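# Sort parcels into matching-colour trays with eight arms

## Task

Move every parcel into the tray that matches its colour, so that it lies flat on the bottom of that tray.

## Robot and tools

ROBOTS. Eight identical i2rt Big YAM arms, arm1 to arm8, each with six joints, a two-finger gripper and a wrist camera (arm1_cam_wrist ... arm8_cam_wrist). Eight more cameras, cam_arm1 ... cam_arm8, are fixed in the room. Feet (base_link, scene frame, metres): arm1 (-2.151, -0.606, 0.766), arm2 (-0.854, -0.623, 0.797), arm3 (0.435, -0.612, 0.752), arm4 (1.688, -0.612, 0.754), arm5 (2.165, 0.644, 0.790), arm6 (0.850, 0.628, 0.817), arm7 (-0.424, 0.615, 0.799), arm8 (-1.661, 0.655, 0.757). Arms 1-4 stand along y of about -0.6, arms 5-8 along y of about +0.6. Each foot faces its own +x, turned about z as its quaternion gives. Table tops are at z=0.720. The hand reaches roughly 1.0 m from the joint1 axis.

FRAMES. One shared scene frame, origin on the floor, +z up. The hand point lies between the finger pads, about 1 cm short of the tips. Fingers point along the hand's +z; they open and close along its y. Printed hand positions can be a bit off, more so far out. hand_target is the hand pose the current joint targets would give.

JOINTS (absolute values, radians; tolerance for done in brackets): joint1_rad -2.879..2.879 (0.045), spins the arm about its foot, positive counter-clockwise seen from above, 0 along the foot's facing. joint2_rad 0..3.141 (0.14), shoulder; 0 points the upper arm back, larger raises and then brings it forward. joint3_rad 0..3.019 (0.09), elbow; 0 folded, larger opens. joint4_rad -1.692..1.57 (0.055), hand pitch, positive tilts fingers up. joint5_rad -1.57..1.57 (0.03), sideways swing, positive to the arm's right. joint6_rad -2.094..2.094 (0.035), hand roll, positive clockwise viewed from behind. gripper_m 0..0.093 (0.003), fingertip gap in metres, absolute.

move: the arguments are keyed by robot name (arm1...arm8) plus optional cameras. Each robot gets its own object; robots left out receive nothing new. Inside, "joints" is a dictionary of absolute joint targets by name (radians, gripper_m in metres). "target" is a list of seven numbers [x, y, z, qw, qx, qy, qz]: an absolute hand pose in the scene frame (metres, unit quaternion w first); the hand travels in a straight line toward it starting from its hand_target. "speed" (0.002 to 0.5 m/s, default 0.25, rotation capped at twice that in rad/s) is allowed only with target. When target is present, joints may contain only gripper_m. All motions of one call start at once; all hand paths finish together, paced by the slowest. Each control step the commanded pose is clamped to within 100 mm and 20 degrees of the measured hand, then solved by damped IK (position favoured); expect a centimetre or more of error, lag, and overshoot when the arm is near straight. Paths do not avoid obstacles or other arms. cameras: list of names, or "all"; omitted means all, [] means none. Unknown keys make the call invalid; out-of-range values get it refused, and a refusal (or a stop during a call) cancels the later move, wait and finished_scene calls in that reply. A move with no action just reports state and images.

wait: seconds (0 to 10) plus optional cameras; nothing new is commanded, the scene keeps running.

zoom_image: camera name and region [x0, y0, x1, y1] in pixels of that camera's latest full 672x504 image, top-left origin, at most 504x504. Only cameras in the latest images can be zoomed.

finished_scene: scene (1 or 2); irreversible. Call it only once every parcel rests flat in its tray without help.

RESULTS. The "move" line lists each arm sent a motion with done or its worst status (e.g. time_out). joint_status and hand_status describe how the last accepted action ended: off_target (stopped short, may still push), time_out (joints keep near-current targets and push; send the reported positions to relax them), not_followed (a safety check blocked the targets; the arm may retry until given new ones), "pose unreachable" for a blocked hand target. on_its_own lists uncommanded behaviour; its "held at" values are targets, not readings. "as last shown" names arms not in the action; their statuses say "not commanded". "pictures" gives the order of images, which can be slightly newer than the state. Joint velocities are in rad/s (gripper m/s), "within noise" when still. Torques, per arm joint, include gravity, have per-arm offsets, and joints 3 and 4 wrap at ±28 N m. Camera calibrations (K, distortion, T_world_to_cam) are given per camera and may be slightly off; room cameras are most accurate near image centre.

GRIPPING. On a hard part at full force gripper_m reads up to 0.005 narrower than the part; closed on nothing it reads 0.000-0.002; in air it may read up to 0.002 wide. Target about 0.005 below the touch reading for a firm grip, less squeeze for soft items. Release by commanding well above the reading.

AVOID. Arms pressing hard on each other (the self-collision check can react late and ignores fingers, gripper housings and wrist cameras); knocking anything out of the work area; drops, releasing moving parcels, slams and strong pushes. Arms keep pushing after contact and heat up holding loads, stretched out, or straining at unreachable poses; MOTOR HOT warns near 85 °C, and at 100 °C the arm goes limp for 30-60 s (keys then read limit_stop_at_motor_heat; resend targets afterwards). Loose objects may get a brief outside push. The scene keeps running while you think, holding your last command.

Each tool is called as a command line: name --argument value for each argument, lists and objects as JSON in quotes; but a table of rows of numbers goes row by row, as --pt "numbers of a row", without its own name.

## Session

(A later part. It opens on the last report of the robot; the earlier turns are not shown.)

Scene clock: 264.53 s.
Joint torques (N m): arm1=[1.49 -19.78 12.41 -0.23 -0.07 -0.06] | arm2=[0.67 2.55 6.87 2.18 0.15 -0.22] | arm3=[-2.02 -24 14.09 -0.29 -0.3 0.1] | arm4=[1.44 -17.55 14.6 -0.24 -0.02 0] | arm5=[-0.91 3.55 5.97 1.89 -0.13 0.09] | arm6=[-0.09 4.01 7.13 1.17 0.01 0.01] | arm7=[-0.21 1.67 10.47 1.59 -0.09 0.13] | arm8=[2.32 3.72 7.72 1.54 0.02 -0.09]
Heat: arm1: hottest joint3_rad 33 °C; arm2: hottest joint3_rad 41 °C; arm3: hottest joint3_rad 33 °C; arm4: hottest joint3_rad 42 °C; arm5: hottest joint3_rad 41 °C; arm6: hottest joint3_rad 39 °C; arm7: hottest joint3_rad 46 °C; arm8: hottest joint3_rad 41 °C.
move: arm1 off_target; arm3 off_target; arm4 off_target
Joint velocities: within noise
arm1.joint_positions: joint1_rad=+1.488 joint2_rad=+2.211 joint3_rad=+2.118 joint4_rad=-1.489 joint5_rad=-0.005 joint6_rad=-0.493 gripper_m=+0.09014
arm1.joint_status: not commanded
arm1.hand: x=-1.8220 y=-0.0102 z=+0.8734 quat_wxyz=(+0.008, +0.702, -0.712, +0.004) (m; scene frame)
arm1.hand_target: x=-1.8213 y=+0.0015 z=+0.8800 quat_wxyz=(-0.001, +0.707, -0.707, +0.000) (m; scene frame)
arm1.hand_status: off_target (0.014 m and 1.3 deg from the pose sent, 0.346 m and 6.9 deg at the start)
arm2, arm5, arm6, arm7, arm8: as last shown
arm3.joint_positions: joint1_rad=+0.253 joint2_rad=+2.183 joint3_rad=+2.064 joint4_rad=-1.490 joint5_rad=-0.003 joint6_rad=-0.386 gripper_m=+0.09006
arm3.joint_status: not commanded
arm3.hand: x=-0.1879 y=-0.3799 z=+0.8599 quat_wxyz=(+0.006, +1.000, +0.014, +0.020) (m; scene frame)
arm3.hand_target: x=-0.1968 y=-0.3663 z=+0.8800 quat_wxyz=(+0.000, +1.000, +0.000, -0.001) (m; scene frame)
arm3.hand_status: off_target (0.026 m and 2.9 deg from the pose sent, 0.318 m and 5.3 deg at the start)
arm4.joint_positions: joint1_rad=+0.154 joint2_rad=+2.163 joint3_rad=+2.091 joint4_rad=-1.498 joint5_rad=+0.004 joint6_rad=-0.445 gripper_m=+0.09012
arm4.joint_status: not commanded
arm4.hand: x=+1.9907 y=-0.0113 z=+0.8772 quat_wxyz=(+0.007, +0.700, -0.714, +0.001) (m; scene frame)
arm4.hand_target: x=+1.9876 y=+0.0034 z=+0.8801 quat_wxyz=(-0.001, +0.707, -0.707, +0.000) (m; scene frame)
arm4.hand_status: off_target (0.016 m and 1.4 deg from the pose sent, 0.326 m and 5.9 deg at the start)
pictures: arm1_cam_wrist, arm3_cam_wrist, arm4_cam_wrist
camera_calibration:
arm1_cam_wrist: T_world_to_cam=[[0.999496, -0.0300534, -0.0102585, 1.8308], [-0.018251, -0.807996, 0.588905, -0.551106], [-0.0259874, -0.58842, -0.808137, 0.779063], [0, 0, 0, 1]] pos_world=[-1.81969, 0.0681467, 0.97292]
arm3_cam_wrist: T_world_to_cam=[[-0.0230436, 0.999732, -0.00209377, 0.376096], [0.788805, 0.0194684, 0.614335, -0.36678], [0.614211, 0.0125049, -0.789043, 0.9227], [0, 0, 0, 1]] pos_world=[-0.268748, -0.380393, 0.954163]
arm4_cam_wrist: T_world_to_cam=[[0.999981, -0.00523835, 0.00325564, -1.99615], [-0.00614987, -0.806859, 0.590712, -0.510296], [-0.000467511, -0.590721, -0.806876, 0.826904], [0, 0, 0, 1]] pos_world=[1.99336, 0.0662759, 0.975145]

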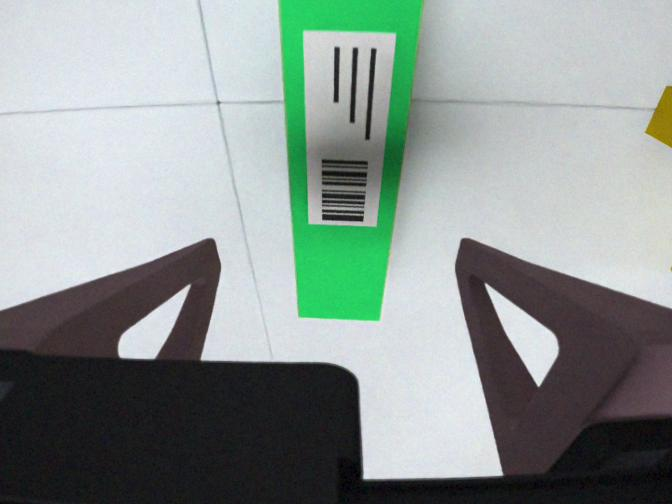

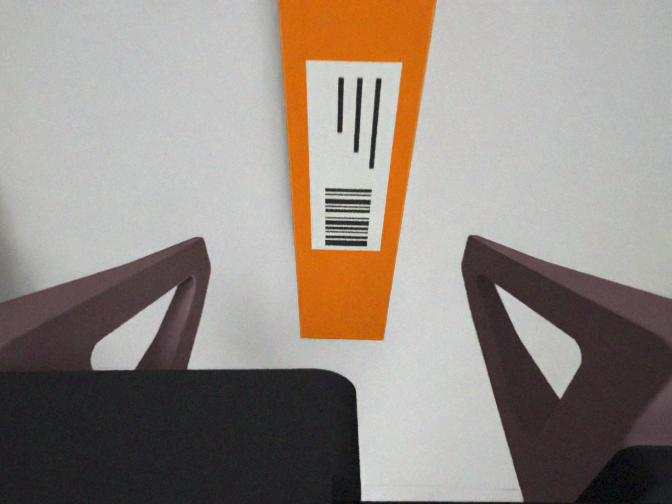

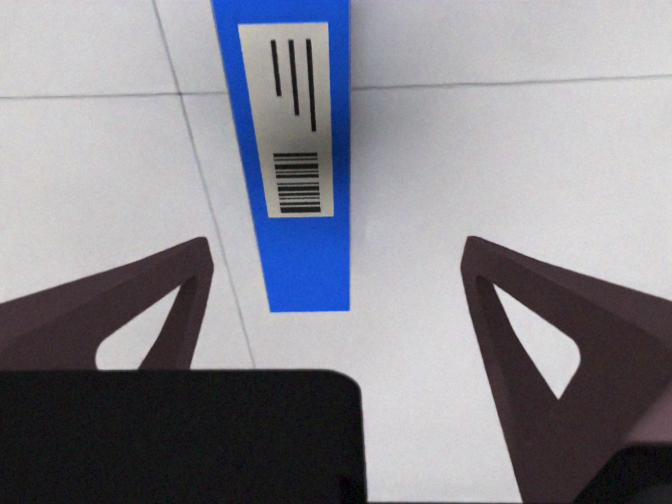

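move --arm1 '{"target":[-1.82,-0.008,0.76,0,-0.7071,0.7071,0],"speed":0.15}' --arm4 '{"target":[1.971,0.002,0.76,0,-0.7071,0.7071,0],"speed":0.15}' --arm3 '{"target":[-0.182,-0.366,0.764,0,-1,0,0],"speed":0.15}' --cameras '[]'

move --arm1 '{"joints":{"gripper_m":0.025}}' --arm4 '{"joints":{"gripper_m":0.025}}' --arm3 '{"joints":{"gripper_m":0.025}}' --cameras '["arm1_cam_wrist","arm4_cam_wrist","arm3_cam_wrist"]'

move --arm1 '{"target":[-1.82,-0.008,0.96,0,-0.7071,0.7071,0],"speed":0.2}' --arm4 '{"target":[1.971,0.002,0.96,0,-0.7071,0.7071,0],"speed":0.2}' --arm3 '{"target":[-0.182,-0.366,0.96,0,-1,0,0],"speed":0.2}' --cameras '[]'

Scene clock: 278.73 s.
Joint torques (N m): arm1=[0.73 -19.72 7.76 0.87 -0.07 -0.07] | arm2=[0.73 2.55 6.86 2.18 0.14 -0.22] | arm3=[-1.96 -24 9.03 0.62 -0.3 0.01] | arm4=[1.38 -17.79 9.72 0.76 -0.02 0.13] | arm5=[-1.08 3.37 5.91 2.04 -0.16 0.03] | arm6=[-0.09 4.01 7.16 1.2 0.01 0] | arm7=[-0.38 1.61 10.47 1.57 -0.09 0.13] | arm8=[2.26 3.84 7.76 1.68 0 -0.08]
Heat: arm1: hottest joint3_rad 36 °C; arm2: hottest joint3_rad 39 °C; arm3: hottest joint3_rad 36 °C; arm4: hottest joint3_rad 46 °C; arm5: hottest joint3_rad 40 °C; arm6: hottest joint3_rad 38 °C; arm7: hottest joint3_rad 46 °C; arm8: hottest joint3_rad 40 °C.
move: arm1 off_target; arm3 off_target; arm4 off_target
Joint velocities: within noise
arm1.joint_positions: joint1_rad=+1.488 joint2_rad=+2.267 joint3_rad=+1.952 joint4_rad=-1.237 joint5_rad=-0.005 joint6_rad=-0.499 gripper_m=+0.09014
arm1.joint_status: not commanded
arm1.hand: x=-1.8196 y=-0.0074 z=+0.7742 quat_wxyz=(-0.006, +0.705, -0.710, +0.000) (m; scene frame)
arm1.hand_target: x=-1.8202 y=-0.0081 z=+0.7602 quat_wxyz=(+0.000, +0.707, -0.707, +0.000) (m; scene frame)
arm1.hand_status: off_target (0.014 m and 0.8 deg from the pose sent, 0.113 m and 1.4 deg at the start)
arm2, arm5, arm6, arm8: as last shown
arm3.joint_positions: joint1_rad=+0.246 joint2_rad=+2.214 joint3_rad=+1.865 joint4_rad=-1.232 joint5_rad=-0.003 joint6_rad=-0.386 gripper_m=+0.09006
arm3.joint_status: not commanded
arm3.hand: x=-0.1812 y=-0.3768 z=+0.7660 quat_wxyz=(+0.000, +1.000, +0.011, +0.007) (m; scene frame)
arm3.hand_target: x=-0.1818 y=-0.3661 z=+0.7640 quat_wxyz=(+0.000, +1.000, +0.000, +0.000) (m; scene frame)
arm3.hand_status: off_target (0.011 m and 1.4 deg from the pose sent, 0.097 m and 2.9 deg at the start)
arm4.joint_positions: joint1_rad=+0.175 joint2_rad=+2.215 joint3_rad=+1.913 joint4_rad=-1.240 joint5_rad=+0.005 joint6_rad=-0.439 gripper_m=+0.09012
arm4.joint_status: not commanded
arm4.hand: x=+1.9789 y=-0.0020 z=+0.7772 quat_wxyz=(-0.006, +0.705, -0.709, -0.003) (m; scene frame)
arm4.hand_target: x=+1.9708 y=+0.0015 z=+0.7602 quat_wxyz=(+0.000, +0.707, -0.707, +0.000) (m; scene frame)
arm4.hand_status: off_target (0.019 m and 0.9 deg from the pose sent, 0.119 m and 1.4 deg at the start)
arm7.joint_positions: joint1_rad=-0.316 joint2_rad=+0.535 joint3_rad=+1.368 joint4_rad=-1.177 joint5_rad=-0.073 joint6_rad=-0.126 gripper_m=+0.09396
arm7.joint_status: not commanded
arm7.hand: x=-0.2873 y=+0.4416 z=+1.3804 quat_wxyz=(-0.508, -0.311, -0.757, +0.270) (m; scene frame)
arm7.hand_target: x=-0.2897 y=+0.4449 z=+1.3917 quat_wxyz=(-0.517, -0.307, -0.750, +0.275) (m; scene frame)
arm7.hand_status: not commanded
pictures: none
No camera images: "cameras" was empty.

Scene clock: 279.37 s.
Joint torques (N m): arm1=[0.97 -20.19 7.91 0.7 -0.04 -0.06] | arm2=[0.67 2.55 6.86 2.19 0.15 -0.22] | arm3=[-2.08 -23.47 8.95 0.55 -0.27 0.01] | arm4=[1.32 -17.79 9.7 0.76 -0.02 0.11] | arm5=[-0.97 3.08 5.96 1.94 -0.16 0.03] | arm6=[-0.09 4.01 7.13 1.17 0.01 0.01] | arm7=[-0.32 1.55 10.44 1.63 -0.09 0.12] | arm8=[2.14 3.84 7.82 1.59 0.01 -0.09]
Heat: arm1: hottest joint3_rad 36 °C; arm2: hottest joint3_rad 39 °C; arm3: hottest joint3_rad 36 °C; arm4: hottest joint3_rad 46 °C; arm5: hottest joint3_rad 40 °C; arm6: hottest joint3_rad 38 °C; arm7: hottest joint3_rad 46 °C; arm8: hottest joint3_rad 40 °C.
move: arm1 off_target; arm3 off_target; arm4 off_target
Joint velocities: within noise
arm1.joint_positions: joint1_rad=+1.488 joint2_rad=+2.267 joint3_rad=+1.952 joint4_rad=-1.237 joint5_rad=-0.005 joint6_rad=-0.500 gripper_m=+0.05931
arm1.joint_status: gripper_m off_target (ended at +0.05934, target +0.02500)
arm1.hand: x=-1.8197 y=-0.0073 z=+0.7742 quat_wxyz=(-0.006, +0.705, -0.709, +0.000) (m; scene frame)
arm1.hand_target: x=-1.8202 y=-0.0081 z=+0.7602 quat_wxyz=(+0.000, +0.707, -0.707, +0.000) (m; scene frame)
arm1.hand_status: not commanded
arm2, arm5, arm6, arm7, arm8: as last shown
arm3.joint_positions: joint1_rad=+0.246 joint2_rad=+2.214 joint3_rad=+1.865 joint4_rad=-1.232 joint5_rad=-0.004 joint6_rad=-0.386 gripper_m=+0.05845
arm3.joint_status: gripper_m off_target (ended at +0.05849, target +0.02500)
arm3.hand: x=-0.1813 y=-0.3766 z=+0.7660 quat_wxyz=(+0.001, +1.000, +0.010, +0.007) (m; scene frame)
arm3.hand_target: x=-0.1817 y=-0.3660 z=+0.7640 quat_wxyz=(+0.000, +1.000, +0.000, +0.000) (m; scene frame)
arm3.hand_status: not commanded
arm4.joint_positions: joint1_rad=+0.175 joint2_rad=+2.215 joint3_rad=+1.913 joint4_rad=-1.240 joint5_rad=+0.005 joint6_rad=-0.439 gripper_m=+0.05872
arm4.joint_status: gripper_m off_target (ended at +0.05875, target +0.02500)
arm4.hand: x=+1.9789 y=-0.0020 z=+0.7772 quat_wxyz=(-0.006, +0.705, -0.709, -0.003) (m; scene frame)
arm4.hand_target: x=+1.9709 y=+0.0014 z=+0.7602 quat_wxyz=(+0.000, +0.707, -0.707, +0.000) (m; scene frame)
arm4.hand_status: not commanded
pictures: arm1_cam_wrist, arm3_cam_wrist, arm4_cam_wrist
camera_calibration:
arm1_cam_wrist: T_world_to_cam=[[0.999752, -0.0220978, 0.00260788, 1.81811], [-0.0196757, -0.823207, 0.567401, -0.476402], [-0.0103915, -0.567311, -0.823438, 0.741041], [0, 0, 0, 1]] pos_world=[-1.81933, 0.0684001, 0.87577]
arm3_cam_wrist: T_world_to_cam=[[-0.0159117, 0.999841, 0.00801144, 0.366432], [0.805459, 0.00806993, 0.592597, -0.299027], [0.592438, 0.0158821, -0.805459, 0.854328], [0, 0, 0, 1]] pos_world=[-0.259452, -0.37753, 0.862393]
arm4_cam_wrist: T_world_to_cam=[[0.999831, 0.00844022, 0.0163222, -1.99386], [-0.00236482, -0.82178, 0.5698, -0.435065], [0.0182225, -0.569743, -0.821621, 0.72619], [0, 0, 0, 1]] pos_world=[1.97927, 0.0730423, 0.877098]

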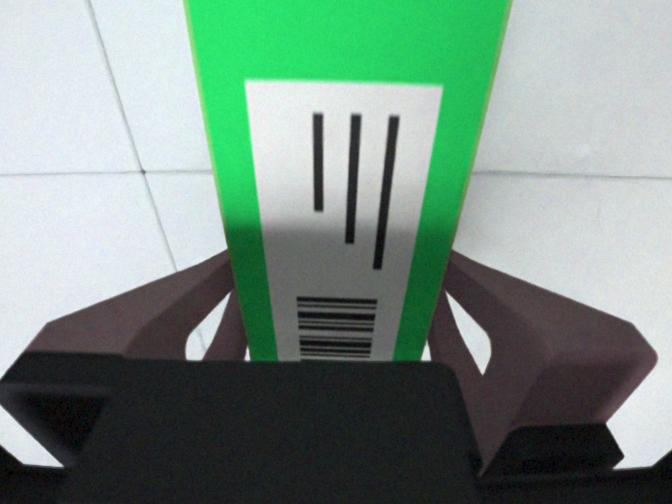

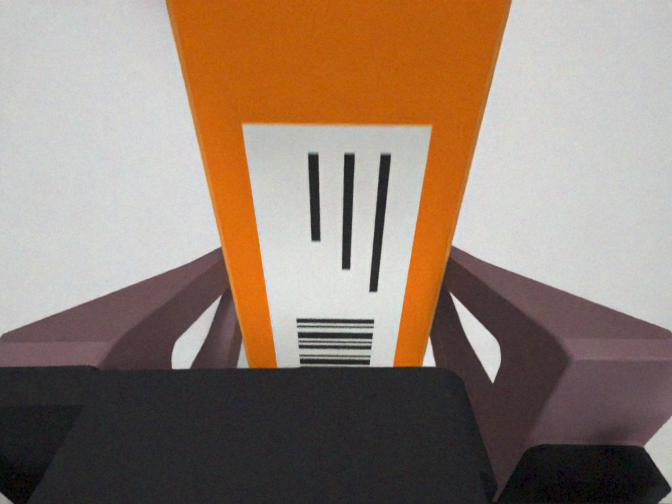

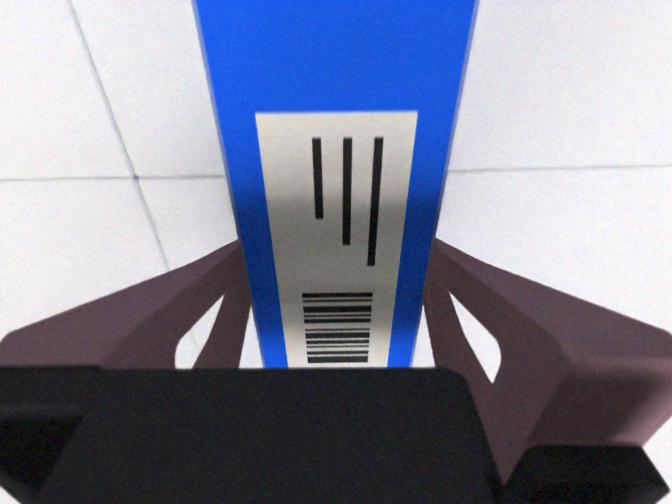

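Scene clock: 281.30 s.
Joint torques (N m): arm1=[0.85 -19.37 12.72 -0.16 -0.01 -0.06] | arm2=[0.67 2.55 6.86 2.19 0.14 -0.22] | arm3=[-2.14 -24.18 14.57 -0.51 -0.25 0] | arm4=[1.49 -17.96 14.9 -0.27 -0.04 0.11] | arm5=[-1.14 3.43 5.91 1.95 -0.17 0.07] | arm6=[-0.09 3.96 7.15 1.18 0.01 0.01] | arm7=[-0.56 1.49 10.44 1.59 -0.09 0.11] | arm8=[2.26 3.37 7.76 1.61 0.01 -0.08]
Heat: arm1: hottest joint3_rad 36 °C; arm2: hottest joint3_rad 39 °C; arm3: hottest joint3_rad 36 °C; arm4: hottest joint3_rad 46 °C; arm5: hottest joint3_rad 40 °C; arm6: hottest joint3_rad 38 °C; arm7: hottest joint3_rad 46 °C; arm8: hottest joint3_rad 39 °C.
move: arm1 off_target; arm3 off_target; arm4 off_target
Joint velocities: within noise
arm1.joint_positions: joint1_rad=+1.488 joint2_rad=+2.176 joint3_rad=+2.274 joint4_rad=-1.673 joint5_rad=-0.006 joint6_rad=-0.502 gripper_m=+0.05931
arm1.joint_status: not commanded
arm1.hand: x=-1.8264 y=-0.0162 z=+0.9553 quat_wxyz=(+0.006, +0.705, -0.709, +0.003) (m; scene frame)
arm1.hand_target: x=-1.8204 y=-0.0085 z=+0.9599 quat_wxyz=(-0.002, +0.707, -0.707, -0.001) (m; scene frame)
arm1.hand_status: off_target (0.011 m and 0.8 deg from the pose sent, 0.186 m and 0.7 deg at the start; a joint's target at an end of its range on 20 of 58 steps)
arm2, arm5, arm6, arm7, arm8: as last shown
arm3.joint_positions: joint1_rad=+0.244 joint2_rad=+2.140 joint3_rad=+2.184 joint4_rad=-1.664 joint5_rad=-0.004 joint6_rad=-0.386 gripper_m=+0.05845
arm3.joint_status: not commanded
arm3.hand: x=-0.1750 y=-0.3794 z=+0.9334 quat_wxyz=(+0.008, +1.000, +0.009, +0.025) (m; scene frame)
arm3.hand_target: x=-0.1806 y=-0.3666 z=+0.9600 quat_wxyz=(+0.000, +1.000, +0.000, -0.001) (m; scene frame)
arm3.hand_status: off_target (0.031 m and 3.2 deg from the pose sent, 0.194 m and 1.4 deg at the start; pose on its path clipped on 8 of 58 steps)
arm4.joint_positions: joint1_rad=+0.176 joint2_rad=+2.144 joint3_rad=+2.248 joint4_rad=-1.684 joint5_rad=+0.005 joint6_rad=-0.436 gripper_m=+0.05872
arm4.joint_status: not commanded
arm4.hand: x=+1.9748 y=-0.0122 z=+0.9500 quat_wxyz=(+0.011, +0.705, -0.709, +0.003) (m; scene frame)
arm4.hand_target: x=+1.9705 y=+0.0011 z=+0.9599 quat_wxyz=(-0.002, +0.707, -0.707, -0.001) (m; scene frame)
arm4.hand_status: off_target (0.018 m and 1.4 deg from the pose sent, 0.183 m and 0.9 deg at the start; a joint's target at an end of its range on 19 of 58 steps)
pictures: none
No camera images: "cameras" was empty.

move --arm1 '{"joints":{"joint2_rad":1.4,"joint3_rad":1.6,"joint4_rad":-1.65,"joint6_rad":-0.7}}' --arm4 '{"joints":{"joint2_rad":1.4,"joint3_rad":1.6,"joint4_rad":-1.65,"joint6_rad":-0.7}}' --arm3 '{"joints":{"joint2_rad":1.4,"joint3_rad":1.6,"joint4_rad":-1.65,"joint6_rad":-0.7}}' --cameras '[]'

move --arm1 '{"joints":{"joint1_rad":-1.539}}' --arm4 '{"joints":{"joint1_rad":-1.878}}' --arm3 '{"joints":{"joint1_rad":2.136}}' --cameras '[]'

move --arm1 '{"target":[-2.411,-1.236,0.89,0,0.8166,0.577,0]}' --arm4 '{"target":[2.116,-1.182,0.89,0,0.4555,0.8902,0]}' --arm3 '{"target":[0.404,-1.289,0.89,0,0.656,0.755,0]}' --cameras '["arm1_cam_wrist","arm4_cam_wrist","arm3_cam_wrist","cam_arm1","cam_arm3","cam_arm4"]'

zoom_image --camera "cam_arm1" --region '[90, 310, 250, 470]'

zoom_image --camera "cam_arm3" --region '[180, 330, 330, 480]'

zoom_image --camera "cam_arm4" --region '[335, 295, 485, 445]'

Scene clock: 305.40 s.
Joint torques (N m): arm1=[0.91 -9.52 8.25 0.76 -0.02 -0.05] | arm2=[0.67 2.55 6.87 2.19 0.15 -0.22] | arm3=[-1.79 -11.87 9.78 0.55 -0.28 -0.21] | arm4=[1.38 -8.47 10 0.73 -0.06 -0.03] | arm5=[-1.2 4.01 5.9 1.84 -0.18 0.04] | arm6=[-0.15 3.96 7.15 1.17 0.01 0.01] | arm7=[-0.32 1.67 10.4 1.62 -0.1 0.12] | arm8=[2.37 3.6 7.82 1.54 0.01 -0.09]
Heat: arm1: hottest joint3_rad 37 °C; arm2: hottest joint3_rad 37 °C; arm3: hottest joint2_rad 36 °C; arm4: hottest joint3_rad 51 °C; arm5: hottest joint3_rad 39 °C; arm6: hottest joint3_rad 37 °C; arm7: hottest joint3_rad 46 °C; arm8: hottest joint3_rad 38 °C.
move: arm1 done; arm3 done; arm4 done
Joint velocities: within noise
arm1.joint_positions: joint1_rad=+1.488 joint2_rad=+1.396 joint3_rad=+1.606 joint4_rad=-1.657 joint5_rad=-0.006 joint6_rad=-0.693 gripper_m=+0.05931
arm1.joint_status: all done
arm1.hand: x=-1.9459 y=-0.2290 z=+1.1139 quat_wxyz=(-0.058, +0.769, -0.637, -0.010) (m; scene frame)
arm1.hand_target: x=-1.9444 y=-0.2281 z=+1.1098 quat_wxyz=(-0.056, +0.770, -0.635, -0.010) (m; scene frame)
arm1.hand_status: not commanded
arm2, arm5, arm6, arm7, arm8: as last shown
arm3.joint_positions: joint1_rad=+0.244 joint2_rad=+1.399 joint3_rad=+1.594 joint4_rad=-1.658 joint5_rad=-0.004 joint6_rad=-0.684 gripper_m=+0.05845
arm3.joint_status: all done
arm3.hand: x=+0.0362 y=-0.4617 z=+1.0952 quat_wxyz=(-0.028, +0.986, +0.158, -0.045) (m; scene frame)
arm3.hand_target: x=+0.0357 y=-0.4547 z=+1.0973 quat_wxyz=(-0.030, +0.986, +0.158, -0.050) (m; scene frame)
arm3.hand_status: not commanded
arm4.joint_positions: joint1_rad=+0.176 joint2_rad=+1.389 joint3_rad=+1.604 joint4_rad=-1.657 joint5_rad=+0.005 joint6_rad=-0.691 gripper_m=+0.05872
arm4.joint_status: all done
arm4.hand: x=+1.8750 y=-0.2248 z=+1.1005 quat_wxyz=(-0.056, +0.788, -0.613, -0.013) (m; scene frame)
arm4.hand_target: x=+1.8711 y=-0.2191 z=+1.0948 quat_wxyz=(-0.052, +0.795, -0.604, -0.012) (m; scene frame)
arm4.hand_status: not commanded
pictures: none
No camera images: "cameras" was empty.

Scene clock: 308.33 s.
Joint torques (N m): arm1=[1.67 -9.58 8.32 0.81 -0.08 -0.05] | arm2=[0.67 2.55 6.87 2.19 0.15 -0.22] | arm3=[-1.26 -12.81 9.66 0.54 -0.12 -0.18] | arm4=[0.73 -8.47 10 0.75 -0.17 -0.01] | arm5=[-0.79 3.72 6.05 1.91 -0.19 0.05] | arm6=[-0.15 3.96 7.15 1.16 0.01 0.01] | arm7=[-0.44 1.61 10.54 1.55 -0.09 0.12] | arm8=[2.37 3.49 7.8 1.61 0 -0.08]
Heat: arm1: hottest joint3_rad 37 °C; arm2: hottest joint3_rad 37 °C; arm3: hottest joint2_rad 35 °C; arm4: hottest joint3_rad 50 °C; arm5: hottest joint3_rad 39 °C; arm6: hottest joint3_rad 37 °C; arm7: hottest joint3_rad 46 °C; arm8: hottest joint3_rad 37 °C.
move: arm1 done; arm3 done; arm4 done
Joint velocities: within noise
arm1.joint_positions: joint1_rad=-1.548 joint2_rad=+1.396 joint3_rad=+1.606 joint4_rad=-1.657 joint5_rad=-0.005 joint6_rad=-0.694 gripper_m=+0.05921
arm1.joint_status: all done
arm1.hand: x=-2.3186 y=-0.9957 z=+1.1206 quat_wxyz=(-0.022, -0.595, -0.801, +0.063) (m; scene frame)
arm1.hand_target: x=-2.3155 y=-0.9987 z=+1.1165 quat_wxyz=(-0.022, -0.589, -0.806, +0.061) (m; scene frame)
arm1.hand_status: not commanded
arm2, arm5, arm6, arm7, arm8: as last shown
arm3.joint_positions: joint1_rad=+2.144 joint2_rad=+1.401 joint3_rad=+1.594 joint4_rad=-1.658 joint5_rad=-0.009 joint6_rad=-0.686 gripper_m=+0.05850
arm3.joint_status: all done
arm3.hand: x=+0.4187 y=-1.0391 z=+1.0934 quat_wxyz=(+0.027, +0.444, +0.895, -0.043) (m; scene frame)
arm3.hand_target: x=+0.4146 y=-1.0417 z=+1.0959 quat_wxyz=(+0.029, +0.442, +0.895, -0.050) (m; scene frame)
arm3.hand_status: not commanded
arm4.joint_positions: joint1_rad=-1.889 joint2_rad=+1.391 joint3_rad=+1.604 joint4_rad=-1.657 joint5_rad=+0.008 joint6_rad=-0.693 gripper_m=+0.05874
arm4.joint_status: all done
arm4.hand: x=+1.9424 y=-0.9518 z=+1.1060 quat_wxyz=(-0.035, -0.121, -0.991, +0.054) (m; scene frame)
arm4.hand_target: x=+1.9482 y=-0.9514 z=+1.1010 quat_wxyz=(-0.034, -0.112, -0.992, +0.052) (m; scene frame)
arm4.hand_status: not commanded
pictures: none
No camera images: "cameras" was empty.

Scene clock: 311.23 s.
Joint torques (N m): arm1=[2.2 -19.78 12.6 -0.16 0.19 0.05] | arm2=[0.67 2.55 6.86 2.18 0.14 -0.22] | arm3=[-0.97 -24.12 14.35 -0.39 0.02 0.13] | arm4=[-0.15 -18.49 15.02 -0.28 -0.14 0.11] | arm5=[-0.73 3.25 6.06 1.95 -0.13 0.05] | arm6=[-0.15 3.96 7.15 1.18 0.01 0.01] | arm7=[-0.38 1.38 10.45 1.55 -0.09 0.12] | arm8=[2.49 3.78 7.77 1.55 0.01 -0.07]
Heat: arm1: hottest joint3_rad 38 °C; arm2: hottest joint3_rad 37 °C; arm3: hottest joint2_rad 35 °C; arm4: hottest joint3_rad 51 °C; arm5: hottest joint3_rad 39 °C; arm6: hottest joint3_rad 37 °C; arm7: hottest joint3_rad 46 °C; arm8: hottest joint3_rad 37 °C.
move: arm1 off_target; arm3 off_target; arm4 off_target
Joint velocities: within noise
arm1.joint_positions: joint1_rad=-1.546 joint2_rad=+2.194 joint3_rad=+2.082 joint4_rad=-1.490 joint5_rad=+0.004 joint6_rad=-0.055 gripper_m=+0.05919
arm1.joint_status: not commanded
arm1.hand: x=-2.4132 y=-1.2217 z=+0.8811 quat_wxyz=(+0.005, -0.818, -0.576, -0.011) (m; scene frame)
arm1.hand_target: x=-2.4105 y=-1.2354 z=+0.8901 quat_wxyz=(+0.000, -0.817, -0.577, +0.000) (m; scene frame)
arm1.hand_status: off_target (0.017 m and 1.3 deg from the pose sent, 0.346 m and 37.1 deg at the start)
arm2.joint_positions: joint1_rad=-2.117 joint2_rad=+0.601 joint3_rad=+1.451 joint4_rad=-1.509 joint5_rad=-0.002 joint6_rad=+0.382 gripper_m=+0.08992
arm2.joint_status: not commanded
arm2.hand: x=-0.6722 y=-0.5545 z=+1.3342 quat_wxyz=(-0.409, -0.008, -0.898, -0.162) (m; scene frame)
arm2.hand_target: x=-0.6714 y=-0.5536 z=+1.3358 quat_wxyz=(-0.414, -0.001, -0.896, -0.160) (m; scene frame)
arm2.hand_status: not commanded
arm3.joint_positions: joint1_rad=+2.144 joint2_rad=+2.172 joint3_rad=+2.072 joint4_rad=-1.511 joint5_rad=+0.001 joint6_rad=-0.199 gripper_m=+0.05849
arm3.joint_status: not commanded
arm3.hand: x=+0.4096 y=-1.2743 z=+0.8686 quat_wxyz=(-0.012, +0.647, +0.762, +0.019) (m; scene frame)
arm3.hand_target: x=+0.4039 y=-1.2877 z=+0.8903 quat_wxyz=(+0.001, +0.656, +0.755, +0.000) (m; scene frame)
arm3.hand_status: off_target (0.027 m and 2.9 deg from the pose sent, 0.323 m and 29.8 deg at the start)
arm4.joint_positions: joint1_rad=-1.889 joint2_rad=+2.297 joint3_rad=+2.328 joint4_rad=-1.618 joint5_rad=-0.013 joint6_rad=+0.004 gripper_m=+0.05874
arm4.joint_status: not commanded
arm4.hand: x=+2.1067 y=-1.1747 z=+0.8889 quat_wxyz=(+0.007, -0.453, -0.891, -0.002) (m; scene frame)
arm4.hand_target: x=+2.1157 y=-1.1813 z=+0.8900 quat_wxyz=(-0.001, -0.455, -0.890, +0.000) (m; scene frame)
arm4.hand_status: off_target (0.012 m and 0.9 deg from the pose sent, 0.360 m and 40.9 deg at the start)
arm5.joint_positions: joint1_rad=+1.563 joint2_rad=+0.602 joint3_rad=+1.445 joint4_rad=-1.510 joint5_rad=+0.002 joint6_rad=-0.279 gripper_m=+0.08988
arm5.joint_status: not commanded
arm5.hand: x=+2.1100 y=+0.4524 z=+1.3227 quat_wxyz=(+0.212, +0.635, +0.640, -0.378) (m; scene frame)
arm5.hand_target: x=+2.1100 y=+0.4526 z=+1.3274 quat_wxyz=(+0.218, +0.635, +0.634, -0.384) (m; scene frame)
arm5.hand_status: not commanded
arm6.joint_positions: joint1_rad=-1.171 joint2_rad=+0.590 joint3_rad=+1.447 joint4_rad=-1.495 joint5_rad=+0.000 joint6_rad=-0.220 gripper_m=+0.08988
arm6.joint_status: not commanded
arm6.hand: x=+0.8085 y=+0.4403 z=+1.3571 quat_wxyz=(-0.242, -0.631, -0.632, +0.380) (m; scene frame)
arm6.hand_target: x=+0.8091 y=+0.4372 z=+1.3557 quat_wxyz=(-0.241, -0.633, -0.634, +0.373) (m; scene frame)
arm6.hand_status: not commanded
arm7: as last shown
arm8.joint_positions: joint1_rad=+0.364 joint2_rad=+0.598 joint3_rad=+1.453 joint4_rad=-1.511 joint5_rad=-0.003 joint6_rad=-0.229 gripper_m=+0.08993
arm8.joint_status: not commanded
arm8.hand: x=-1.7072 y=+0.4686 z=+1.2956 quat_wxyz=(-0.232, -0.638, -0.631, +0.376) (m; scene frame)
arm8.hand_target: x=-1.7074 y=+0.4659 z=+1.2961 quat_wxyz=(-0.232, -0.633, -0.633, +0.379) (m; scene frame)
arm8.hand_status: not commanded
pictures: arm1_cam_wrist, arm3_cam_wrist, arm4_cam_wrist, cam_arm1, cam_arm3, cam_arm4
camera_calibration:
arm1_cam_wrist: T_world_to_cam=[[-0.935845, 0.352309, -0.00851783, -1.8194], [0.278956, 0.755332, 0.593007, 1.07814], [0.215356, 0.552586, -0.805152, 2.03084], [0, 0, 0, 1]] pos_world=[-2.44078, -1.29558, 0.980291]
arm3_cam_wrist: T_world_to_cam=[[-0.987575, -0.157108, -0.00364547, 0.206325], [-0.125869, 0.776893, 0.616923, 0.511536], [-0.0940913, 0.609716, -0.787015, 1.6231], [0, 0, 0, 1]] pos_world=[0.420868, -1.35463, 0.962581]
arm4_cam_wrist: T_world_to_cam=[[-0.799839, -0.60006, 0.0135946, 0.965468], [-0.476775, 0.648942, 0.592925, 1.24437], [-0.364612, 0.467763, -0.805143, 2.15817], [0, 0, 0, 1]] pos_world=[2.1524, -1.2377, 0.98669]

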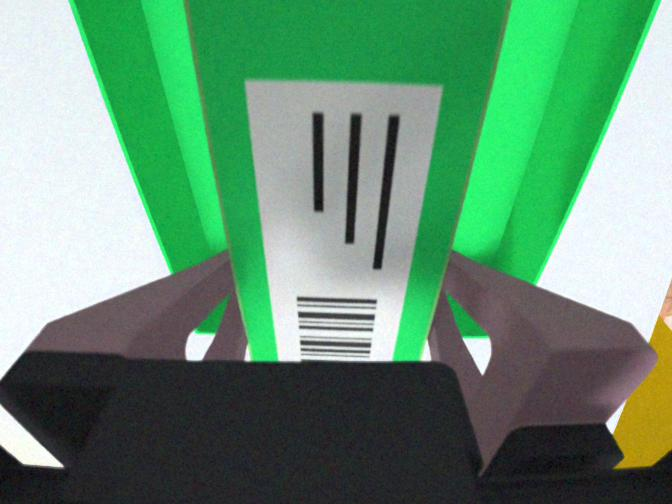

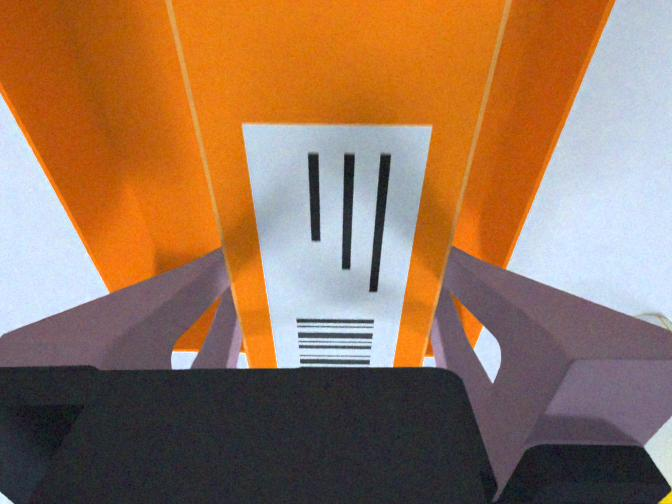

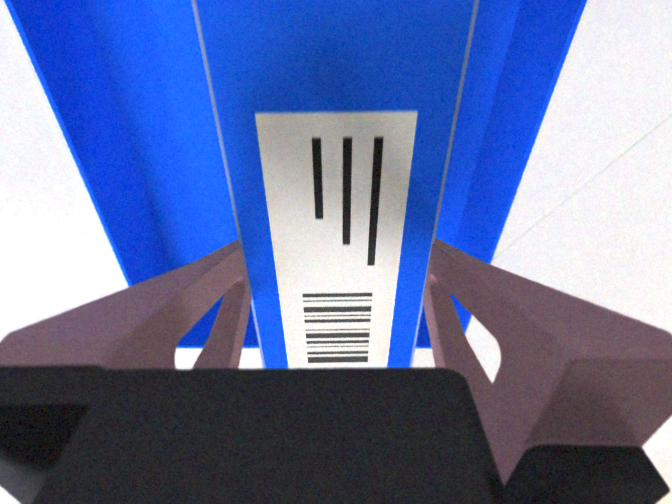

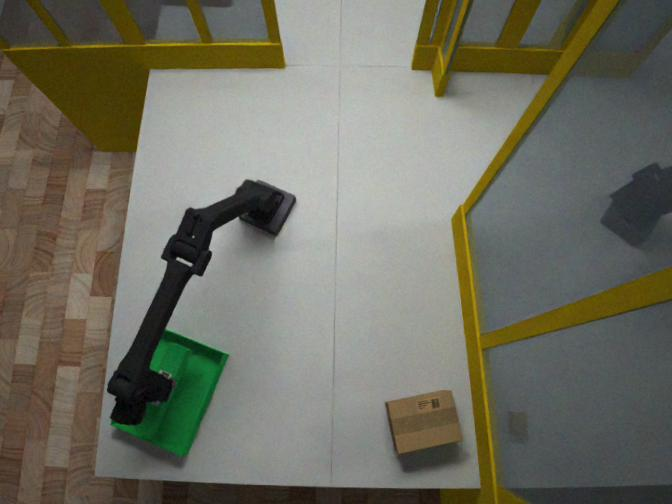

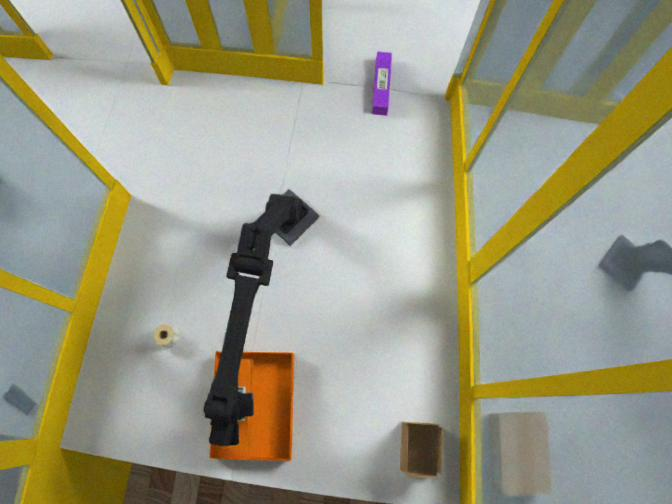

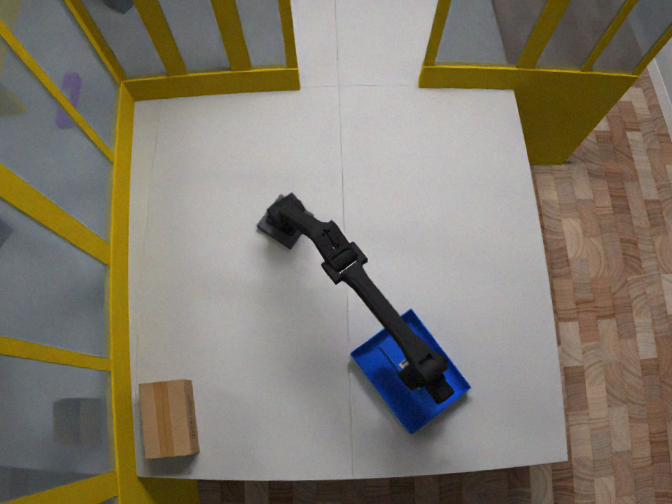

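Scaled by 3.150.

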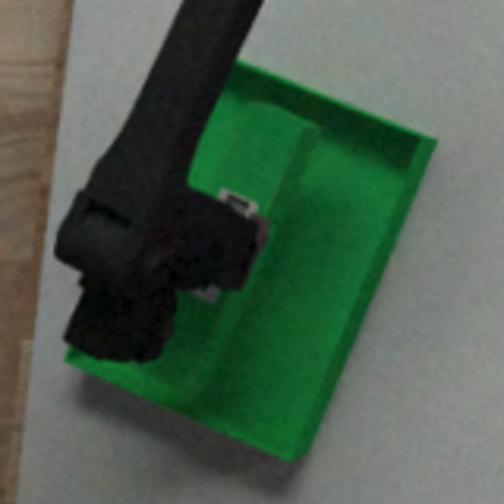

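Scaled by 3.360.

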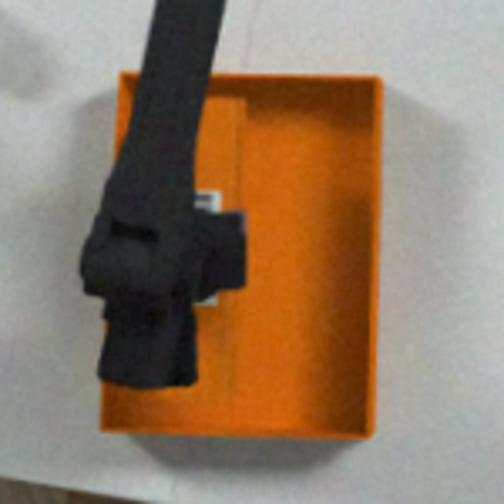

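Scaled by 3.360.

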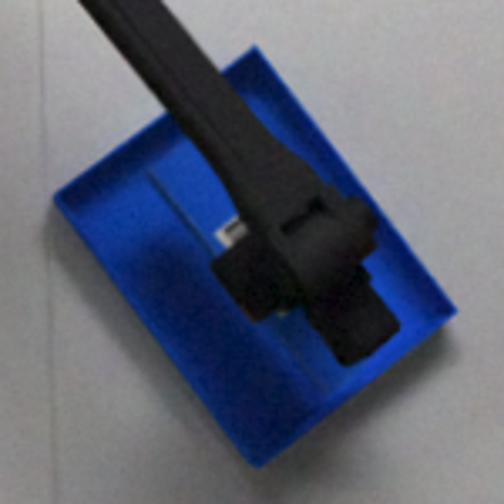

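move --arm1 '{"target":[-2.411,-1.236,0.772,0,0.8166,0.577,0],"speed":0.12}' --arm4 '{"target":[2.124,-1.177,0.772,0,0.4555,0.8902,0],"speed":0.12}' --arm3 '{"target":[0.415,-1.287,0.772,0,0.656,0.755,0],"speed":0.12}' --cameras '["arm1_cam_wrist","arm3_cam_wrist","arm4_cam_wrist"]'

Scene clock: 343.80 s.
Joint torques (N m): arm1=[2.37 -19.96 7.88 0.8 0.16 0.07] | arm2=[0.67 2.55 6.86 2.19 0.14 -0.22] | arm3=[0.32 -24.12 9.33 0.61 0.02 0.11] | arm4=[0.73 -19.19 10.21 0.77 -0.13 0.11] | arm5=[-1.2 3.43 5.91 1.91 -0.15 0.04] | arm6=[-0.09 4.07 7.15 1.17 0 0.01] | arm7=[-0.32 1.55 10.48 1.61 -0.08 0.13] | arm8=[2.2 3.66 7.75 1.57 0.03 -0.1]
Heat: arm1: hottest joint3_rad 42 °C; arm2: hottest joint3_rad 36 °C; arm3: hottest joint3_rad 36 °C; arm4: hottest joint3_rad 53 °C; arm5: hottest joint3_rad 38 °C; arm6: hottest joint3_rad 36 °C; arm7: hottest joint3_rad 47 °C; arm8: hottest joint3_rad 36 °C.
move: arm1 off_target; arm3 done; arm4 off_target
Joint velocities: within noise
arm1.joint_positions: joint1_rad=-1.546 joint2_rad=+2.271 joint3_rad=+1.961 joint4_rad=-1.259 joint5_rad=+0.004 joint6_rad=-0.055 gripper_m=+0.05919
arm1.joint_status: not commanded
arm1.hand: x=-2.4175 y=-1.2337 z=+0.7855 quat_wxyz=(-0.004, -0.818, -0.575, +0.003) (m; scene frame)
arm1.hand_target: x=-2.4108 y=-1.2358 z=+0.7722 quat_wxyz=(+0.000, -0.817, -0.577, +0.000) (m; scene frame)
arm1.hand_status: off_target (0.015 m and 0.6 deg from the pose sent, 0.110 m and 1.3 deg at the start)
arm2, arm5, arm6, arm7, arm8: as last shown
arm3.joint_positions: joint1_rad=+2.144 joint2_rad=+2.237 joint3_rad=+1.927 joint4_rad=-1.272 joint5_rad=+0.001 joint6_rad=-0.185 gripper_m=+0.05849
arm3.joint_status: not commanded
arm3.hand: x=+0.4098 y=-1.2815 z=+0.7714 quat_wxyz=(-0.004, +0.653, +0.757, +0.008) (m; scene frame)
arm3.hand_target: x=+0.4149 y=-1.2869 z=+0.7721 quat_wxyz=(+0.000, +0.656, +0.755, +0.000) (m; scene frame)
arm3.hand_status: done (0.008 m and 1.1 deg from the pose sent, 0.097 m and 2.9 deg at the start)
arm4.joint_positions: joint1_rad=-1.883 joint2_rad=+2.345 joint3_rad=+2.154 joint4_rad=-1.368 joint5_rad=-0.013 joint6_rad=+0.020 gripper_m=+0.05874
arm4.joint_status: not commanded
arm4.hand: x=+2.1152 y=-1.1820 z=+0.7894 quat_wxyz=(-0.005, -0.458, -0.889, +0.004) (m; scene frame)
arm4.hand_target: x=+2.1236 y=-1.1766 z=+0.7723 quat_wxyz=(+0.000, -0.456, -0.890, +0.000) (m; scene frame)
arm4.hand_status: off_target (0.020 m and 0.8 deg from the pose sent, 0.118 m and 0.9 deg at the start)
pictures: arm1_cam_wrist, arm3_cam_wrist, arm4_cam_wrist
camera_calibration:
arm1_cam_wrist: T_world_to_cam=[[-0.93573, 0.352644, -0.00723511, -1.82036], [0.286818, 0.77268, 0.566305, 1.20653], [0.205295, 0.527833, -0.824164, 1.92147], [0, 0, 0, 1]] pos_world=[-2.44388, -1.30454, 0.887169]
arm3_cam_wrist: T_world_to_cam=[[-0.989823, -0.142284, 0.00236094, 0.220315], [-0.112931, 0.795496, 0.595342, 0.612289], [-0.0865861, 0.589017, -0.803469, 1.53413], [0, 0, 0, 1]] pos_world=[0.420054, -1.35936, 0.867586]
arm4_cam_wrist: T_world_to_cam=[[-0.805724, -0.592133, 0.0136655, 0.991026], [-0.479736, 0.665967, 0.571263, 1.35566], [-0.347365, 0.453725, -0.820653, 2.04374], [0, 0, 0, 1]] pos_world=[2.15878, -1.2433, 0.889218]

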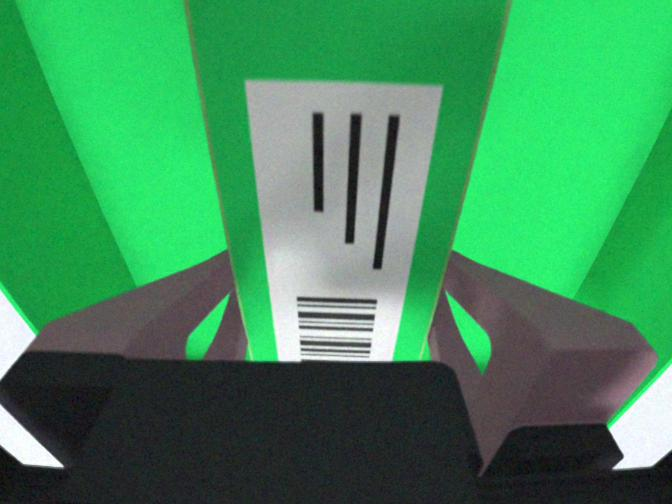

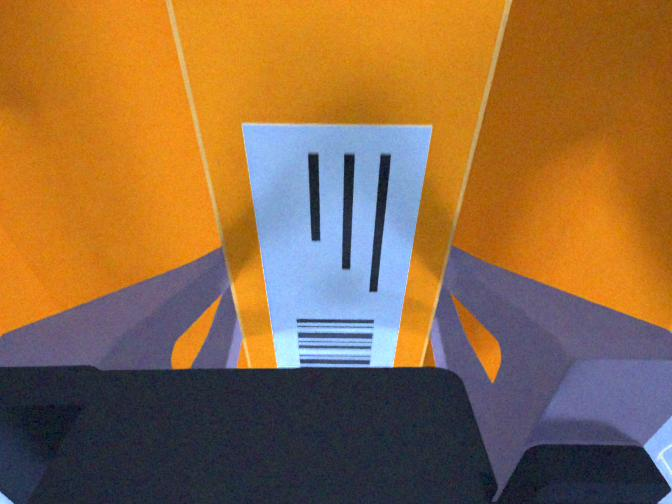

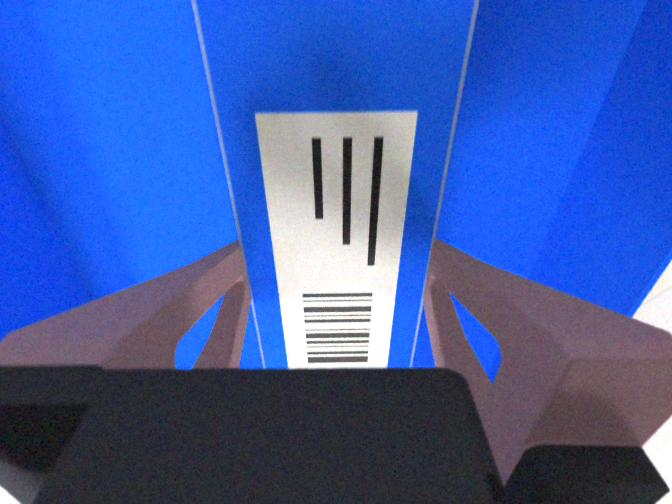

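move --arm3 '{"joints":{"gripper_m":0.025}}' --cameras '["cam_arm1","cam_arm4","cam_arm3"]'

zoom_image --camera "cam_arm1" --region '[0, 150, 240, 330]'

zoom_image --camera "cam_arm4" --region '[340, 150, 580, 330]'

Scene clock: 352.00 s.
Joint torques (N m): arm1=[2.26 -19.96 7.86 0.75 0.14 0.06] | arm2=[0.67 2.55 6.86 2.19 0.14 -0.22] | arm3=[0.15 -24.29 9.17 0.62 0.02 0.12] | arm4=[0.73 -19.14 10.21 0.77 -0.13 0.12] | arm5=[-0.62 3.43 5.96 1.83 -0.19 0.04] | arm6=[-0.09 3.96 7.13 1.18 0.01 0.01] | arm7=[-0.26 1.67 10.44 1.59 -0.1 0.13] | arm8=[2.43 3.66 7.77 1.68 0.01 -0.09]
Heat: arm1: hottest joint3_rad 41 °C; arm2: hottest joint3_rad 36 °C; arm3: hottest joint3_rad 36 °C; arm4: hottest joint3_rad 53 °C; arm5: hottest joint3_rad 38 °C; arm6: hottest joint3_rad 36 °C; arm7: hottest joint3_rad 47 °C; arm8: hottest joint3_rad 36 °C.
move: arm3 off_target
Joint velocities: within noise
arm1, arm2, arm4, arm5, arm6, arm7, arm8: as last shown
arm3.joint_positions: joint1_rad=+2.144 joint2_rad=+2.237 joint3_rad=+1.927 joint4_rad=-1.272 joint5_rad=+0.001 joint6_rad=-0.184 gripper_m=+0.05849
arm3.joint_status: gripper_m off_target (ended at +0.05849, target +0.02500)
arm3.hand: x=+0.4098 y=-1.2815 z=+0.7714 quat_wxyz=(-0.004, +0.653, +0.757, +0.008) (m; scene frame)
arm3.hand_target: x=+0.4149 y=-1.2869 z=+0.7721 quat_wxyz=(+0.000, +0.656, +0.755, +0.000) (m; scene frame)
arm3.hand_status: not commanded
arm4.hand_target: x=+2.1236 y=-1.1766 z=+0.7723 quat_wxyz=(+0.000, -0.455, -0.890, +0.000) (m; scene frame)
pictures: cam_arm1, cam_arm3, cam_arm4

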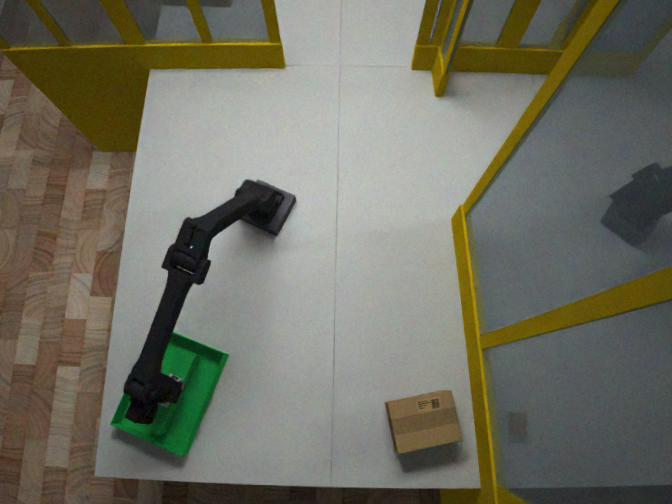

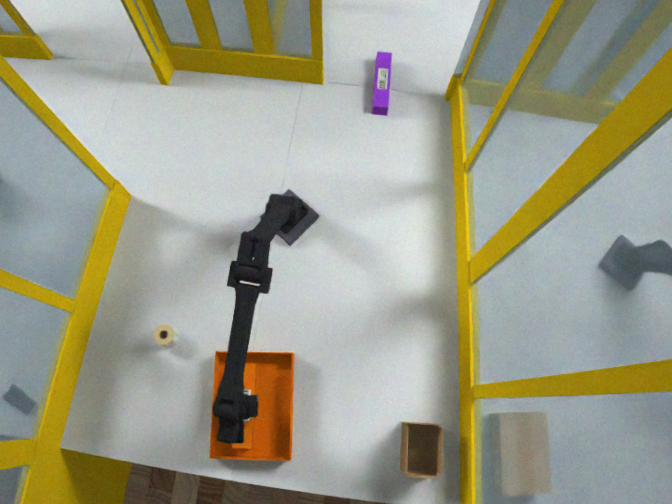

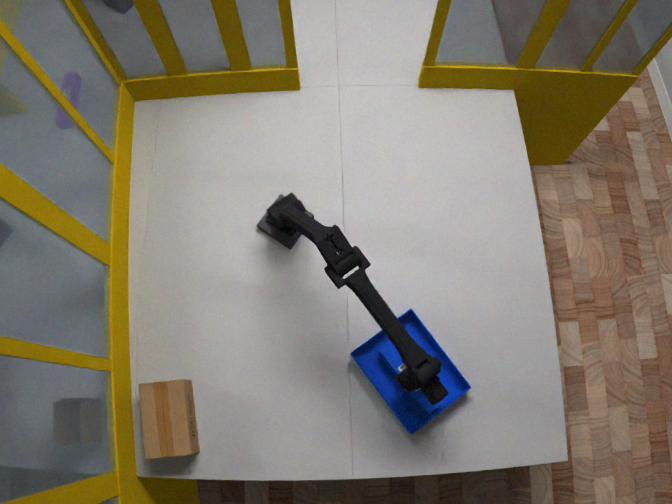

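Scaled by 2.100.

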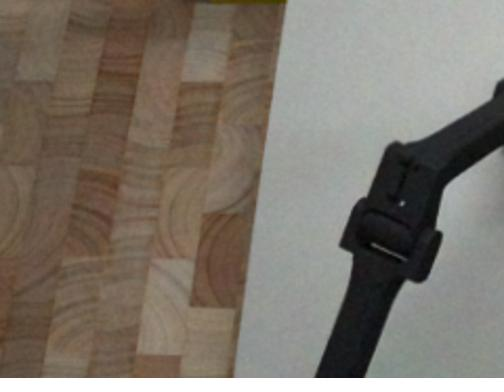

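Scaled by 2.100.

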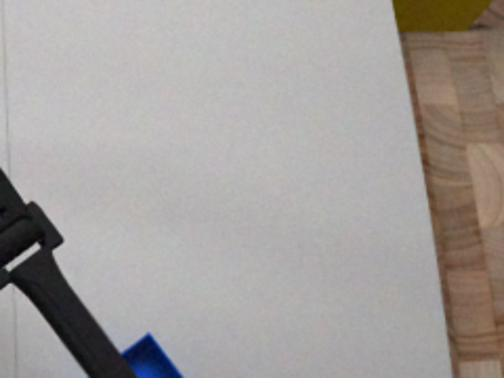

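zoom_image --camera "cam_arm1" --region '[90, 320, 250, 470]'

zoom_image --camera "cam_arm4" --region '[330, 300, 490, 450]'

zoom_image --camera "cam_arm3" --region '[190, 340, 320, 470]'

Scaled by 3.150.

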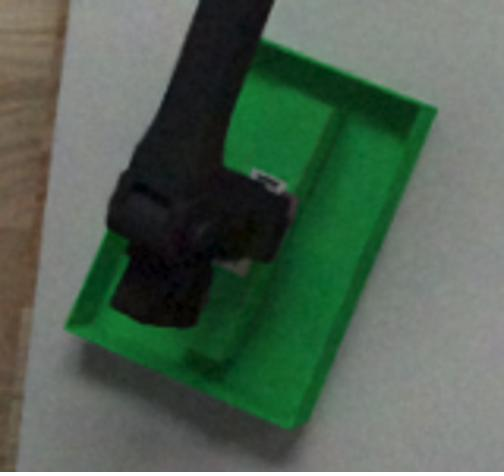

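Scaled by 3.150.

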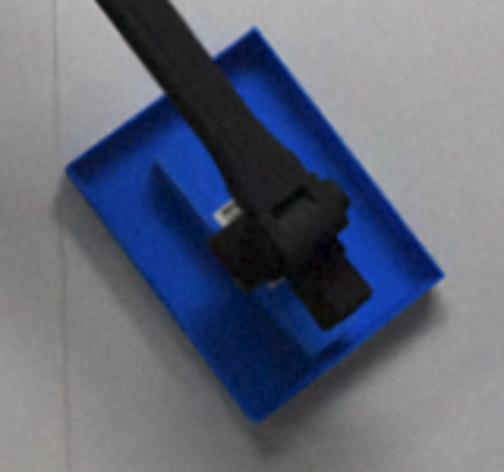

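Scaled by 3.877.

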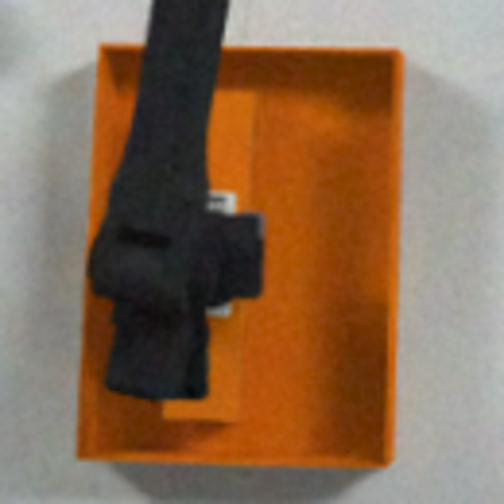

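move --arm1 '{"target":[-2.411,-1.236,0.758,0,0.8166,0.577,0],"speed":0.06}' --arm4 '{"target":[2.124,-1.177,0.756,0,0.4555,0.8902,0],"speed":0.06}' --arm3 '{"target":[0.415,-1.287,0.757,0,0.656,0.755,0],"speed":0.06}' --cameras '[]'

Scene clock: 361.80 s.
Joint torques (N m): arm1=[1.85 -19.78 7.66 0.84 0.19 0.08] | arm2=[0.67 2.55 6.86 2.19 0.14 -0.22] | arm3=[0.15 -23.12 8.4 0.96 0.01 0.12] | arm4=[0.79 -18.67 9.57 0.83 -0.13 0.12] | arm5=[-0.62 3.37 5.94 2.02 -0.15 0.06] | arm6=[-0.15 4.01 7.15 1.18 0.01 0.01] | arm7=[-0.32 1.61 10.43 1.59 -0.1 0.12] | arm8=[2.14 3.49 7.72 1.62 0.02 -0.09]
Heat: arm1: hottest joint3_rad 40 °C; arm2: hottest joint3_rad 35 °C; arm3: hottest joint3_rad 36 °C; arm4: hottest joint3_rad 52 °C; arm5: hottest joint3_rad 38 °C; arm6: hottest joint3_rad 36 °C; arm7: hottest joint3_rad 47 °C; arm8: hottest joint3_rad 36 °C.
move: arm1 off_target; arm3 off_target; arm4 off_target
Joint velocities: within noise
arm1.joint_positions: joint1_rad=-1.546 joint2_rad=+2.278 joint3_rad=+1.951 joint4_rad=-1.232 joint5_rad=+0.004 joint6_rad=-0.055 gripper_m=+0.05919
arm1.joint_status: not commanded
arm1.hand: x=-2.4184 y=-1.2357 z=+0.7769 quat_wxyz=(-0.006, -0.818, -0.575, +0.008) (m; scene frame)
arm1.hand_target: x=-2.4108 y=-1.2355 z=+0.7582 quat_wxyz=(+0.000, -0.817, -0.577, +0.000) (m; scene frame)
arm1.hand_status: off_target (0.020 m and 1.1 deg from the pose sent, 0.028 m and 0.6 deg at the start)
arm2, arm5, arm6, arm8: as last shown
arm3.joint_positions: joint1_rad=+2.144 joint2_rad=+2.237 joint3_rad=+1.919 joint4_rad=-1.251 joint5_rad=+0.002 joint6_rad=-0.184 gripper_m=+0.05849
arm3.joint_status: not commanded
arm3.hand: x=+0.4096 y=-1.2839 z=+0.7688 quat_wxyz=(+0.000, +0.653, +0.757, +0.003) (m; scene frame)
arm3.hand_target: x=+0.4149 y=-1.2868 z=+0.7573 quat_wxyz=(+0.000, +0.656, +0.755, +0.000) (m; scene frame)
arm3.hand_status: off_target (0.013 m and 0.5 deg from the pose sent, 0.016 m and 1.1 deg at the start)
arm4.joint_positions: joint1_rad=-1.883 joint2_rad=+2.350 joint3_rad=+2.141 joint4_rad=-1.337 joint5_rad=-0.013 joint6_rad=+0.020 gripper_m=+0.05874
arm4.joint_status: not commanded
arm4.hand: x=+2.1169 y=-1.1845 z=+0.7815 quat_wxyz=(-0.011, -0.458, -0.889, +0.007) (m; scene frame)
arm4.hand_target: x=+2.1234 y=-1.1764 z=+0.7565 quat_wxyz=(+0.000, -0.456, -0.890, +0.000) (m; scene frame)
arm4.hand_status: off_target (0.027 m and 1.5 deg from the pose sent, 0.035 m and 0.8 deg at the start)
arm7.joint_positions: joint1_rad=-0.316 joint2_rad=+0.535 joint3_rad=+1.368 joint4_rad=-1.177 joint5_rad=-0.073 joint6_rad=-0.126 gripper_m=+0.09396
arm7.joint_status: not commanded
arm7.hand: x=-0.2873 y=+0.4416 z=+1.3804 quat_wxyz=(-0.508, -0.311, -0.757, +0.270) (m; scene frame)
arm7.hand_target: x=-0.2897 y=+0.4449 z=+1.3917 quat_wxyz=(-0.517, -0.307, -0.750, +0.275) (m; scene frame)
arm7.hand_status: not commanded
pictures: none
No camera images: "cameras" was empty.


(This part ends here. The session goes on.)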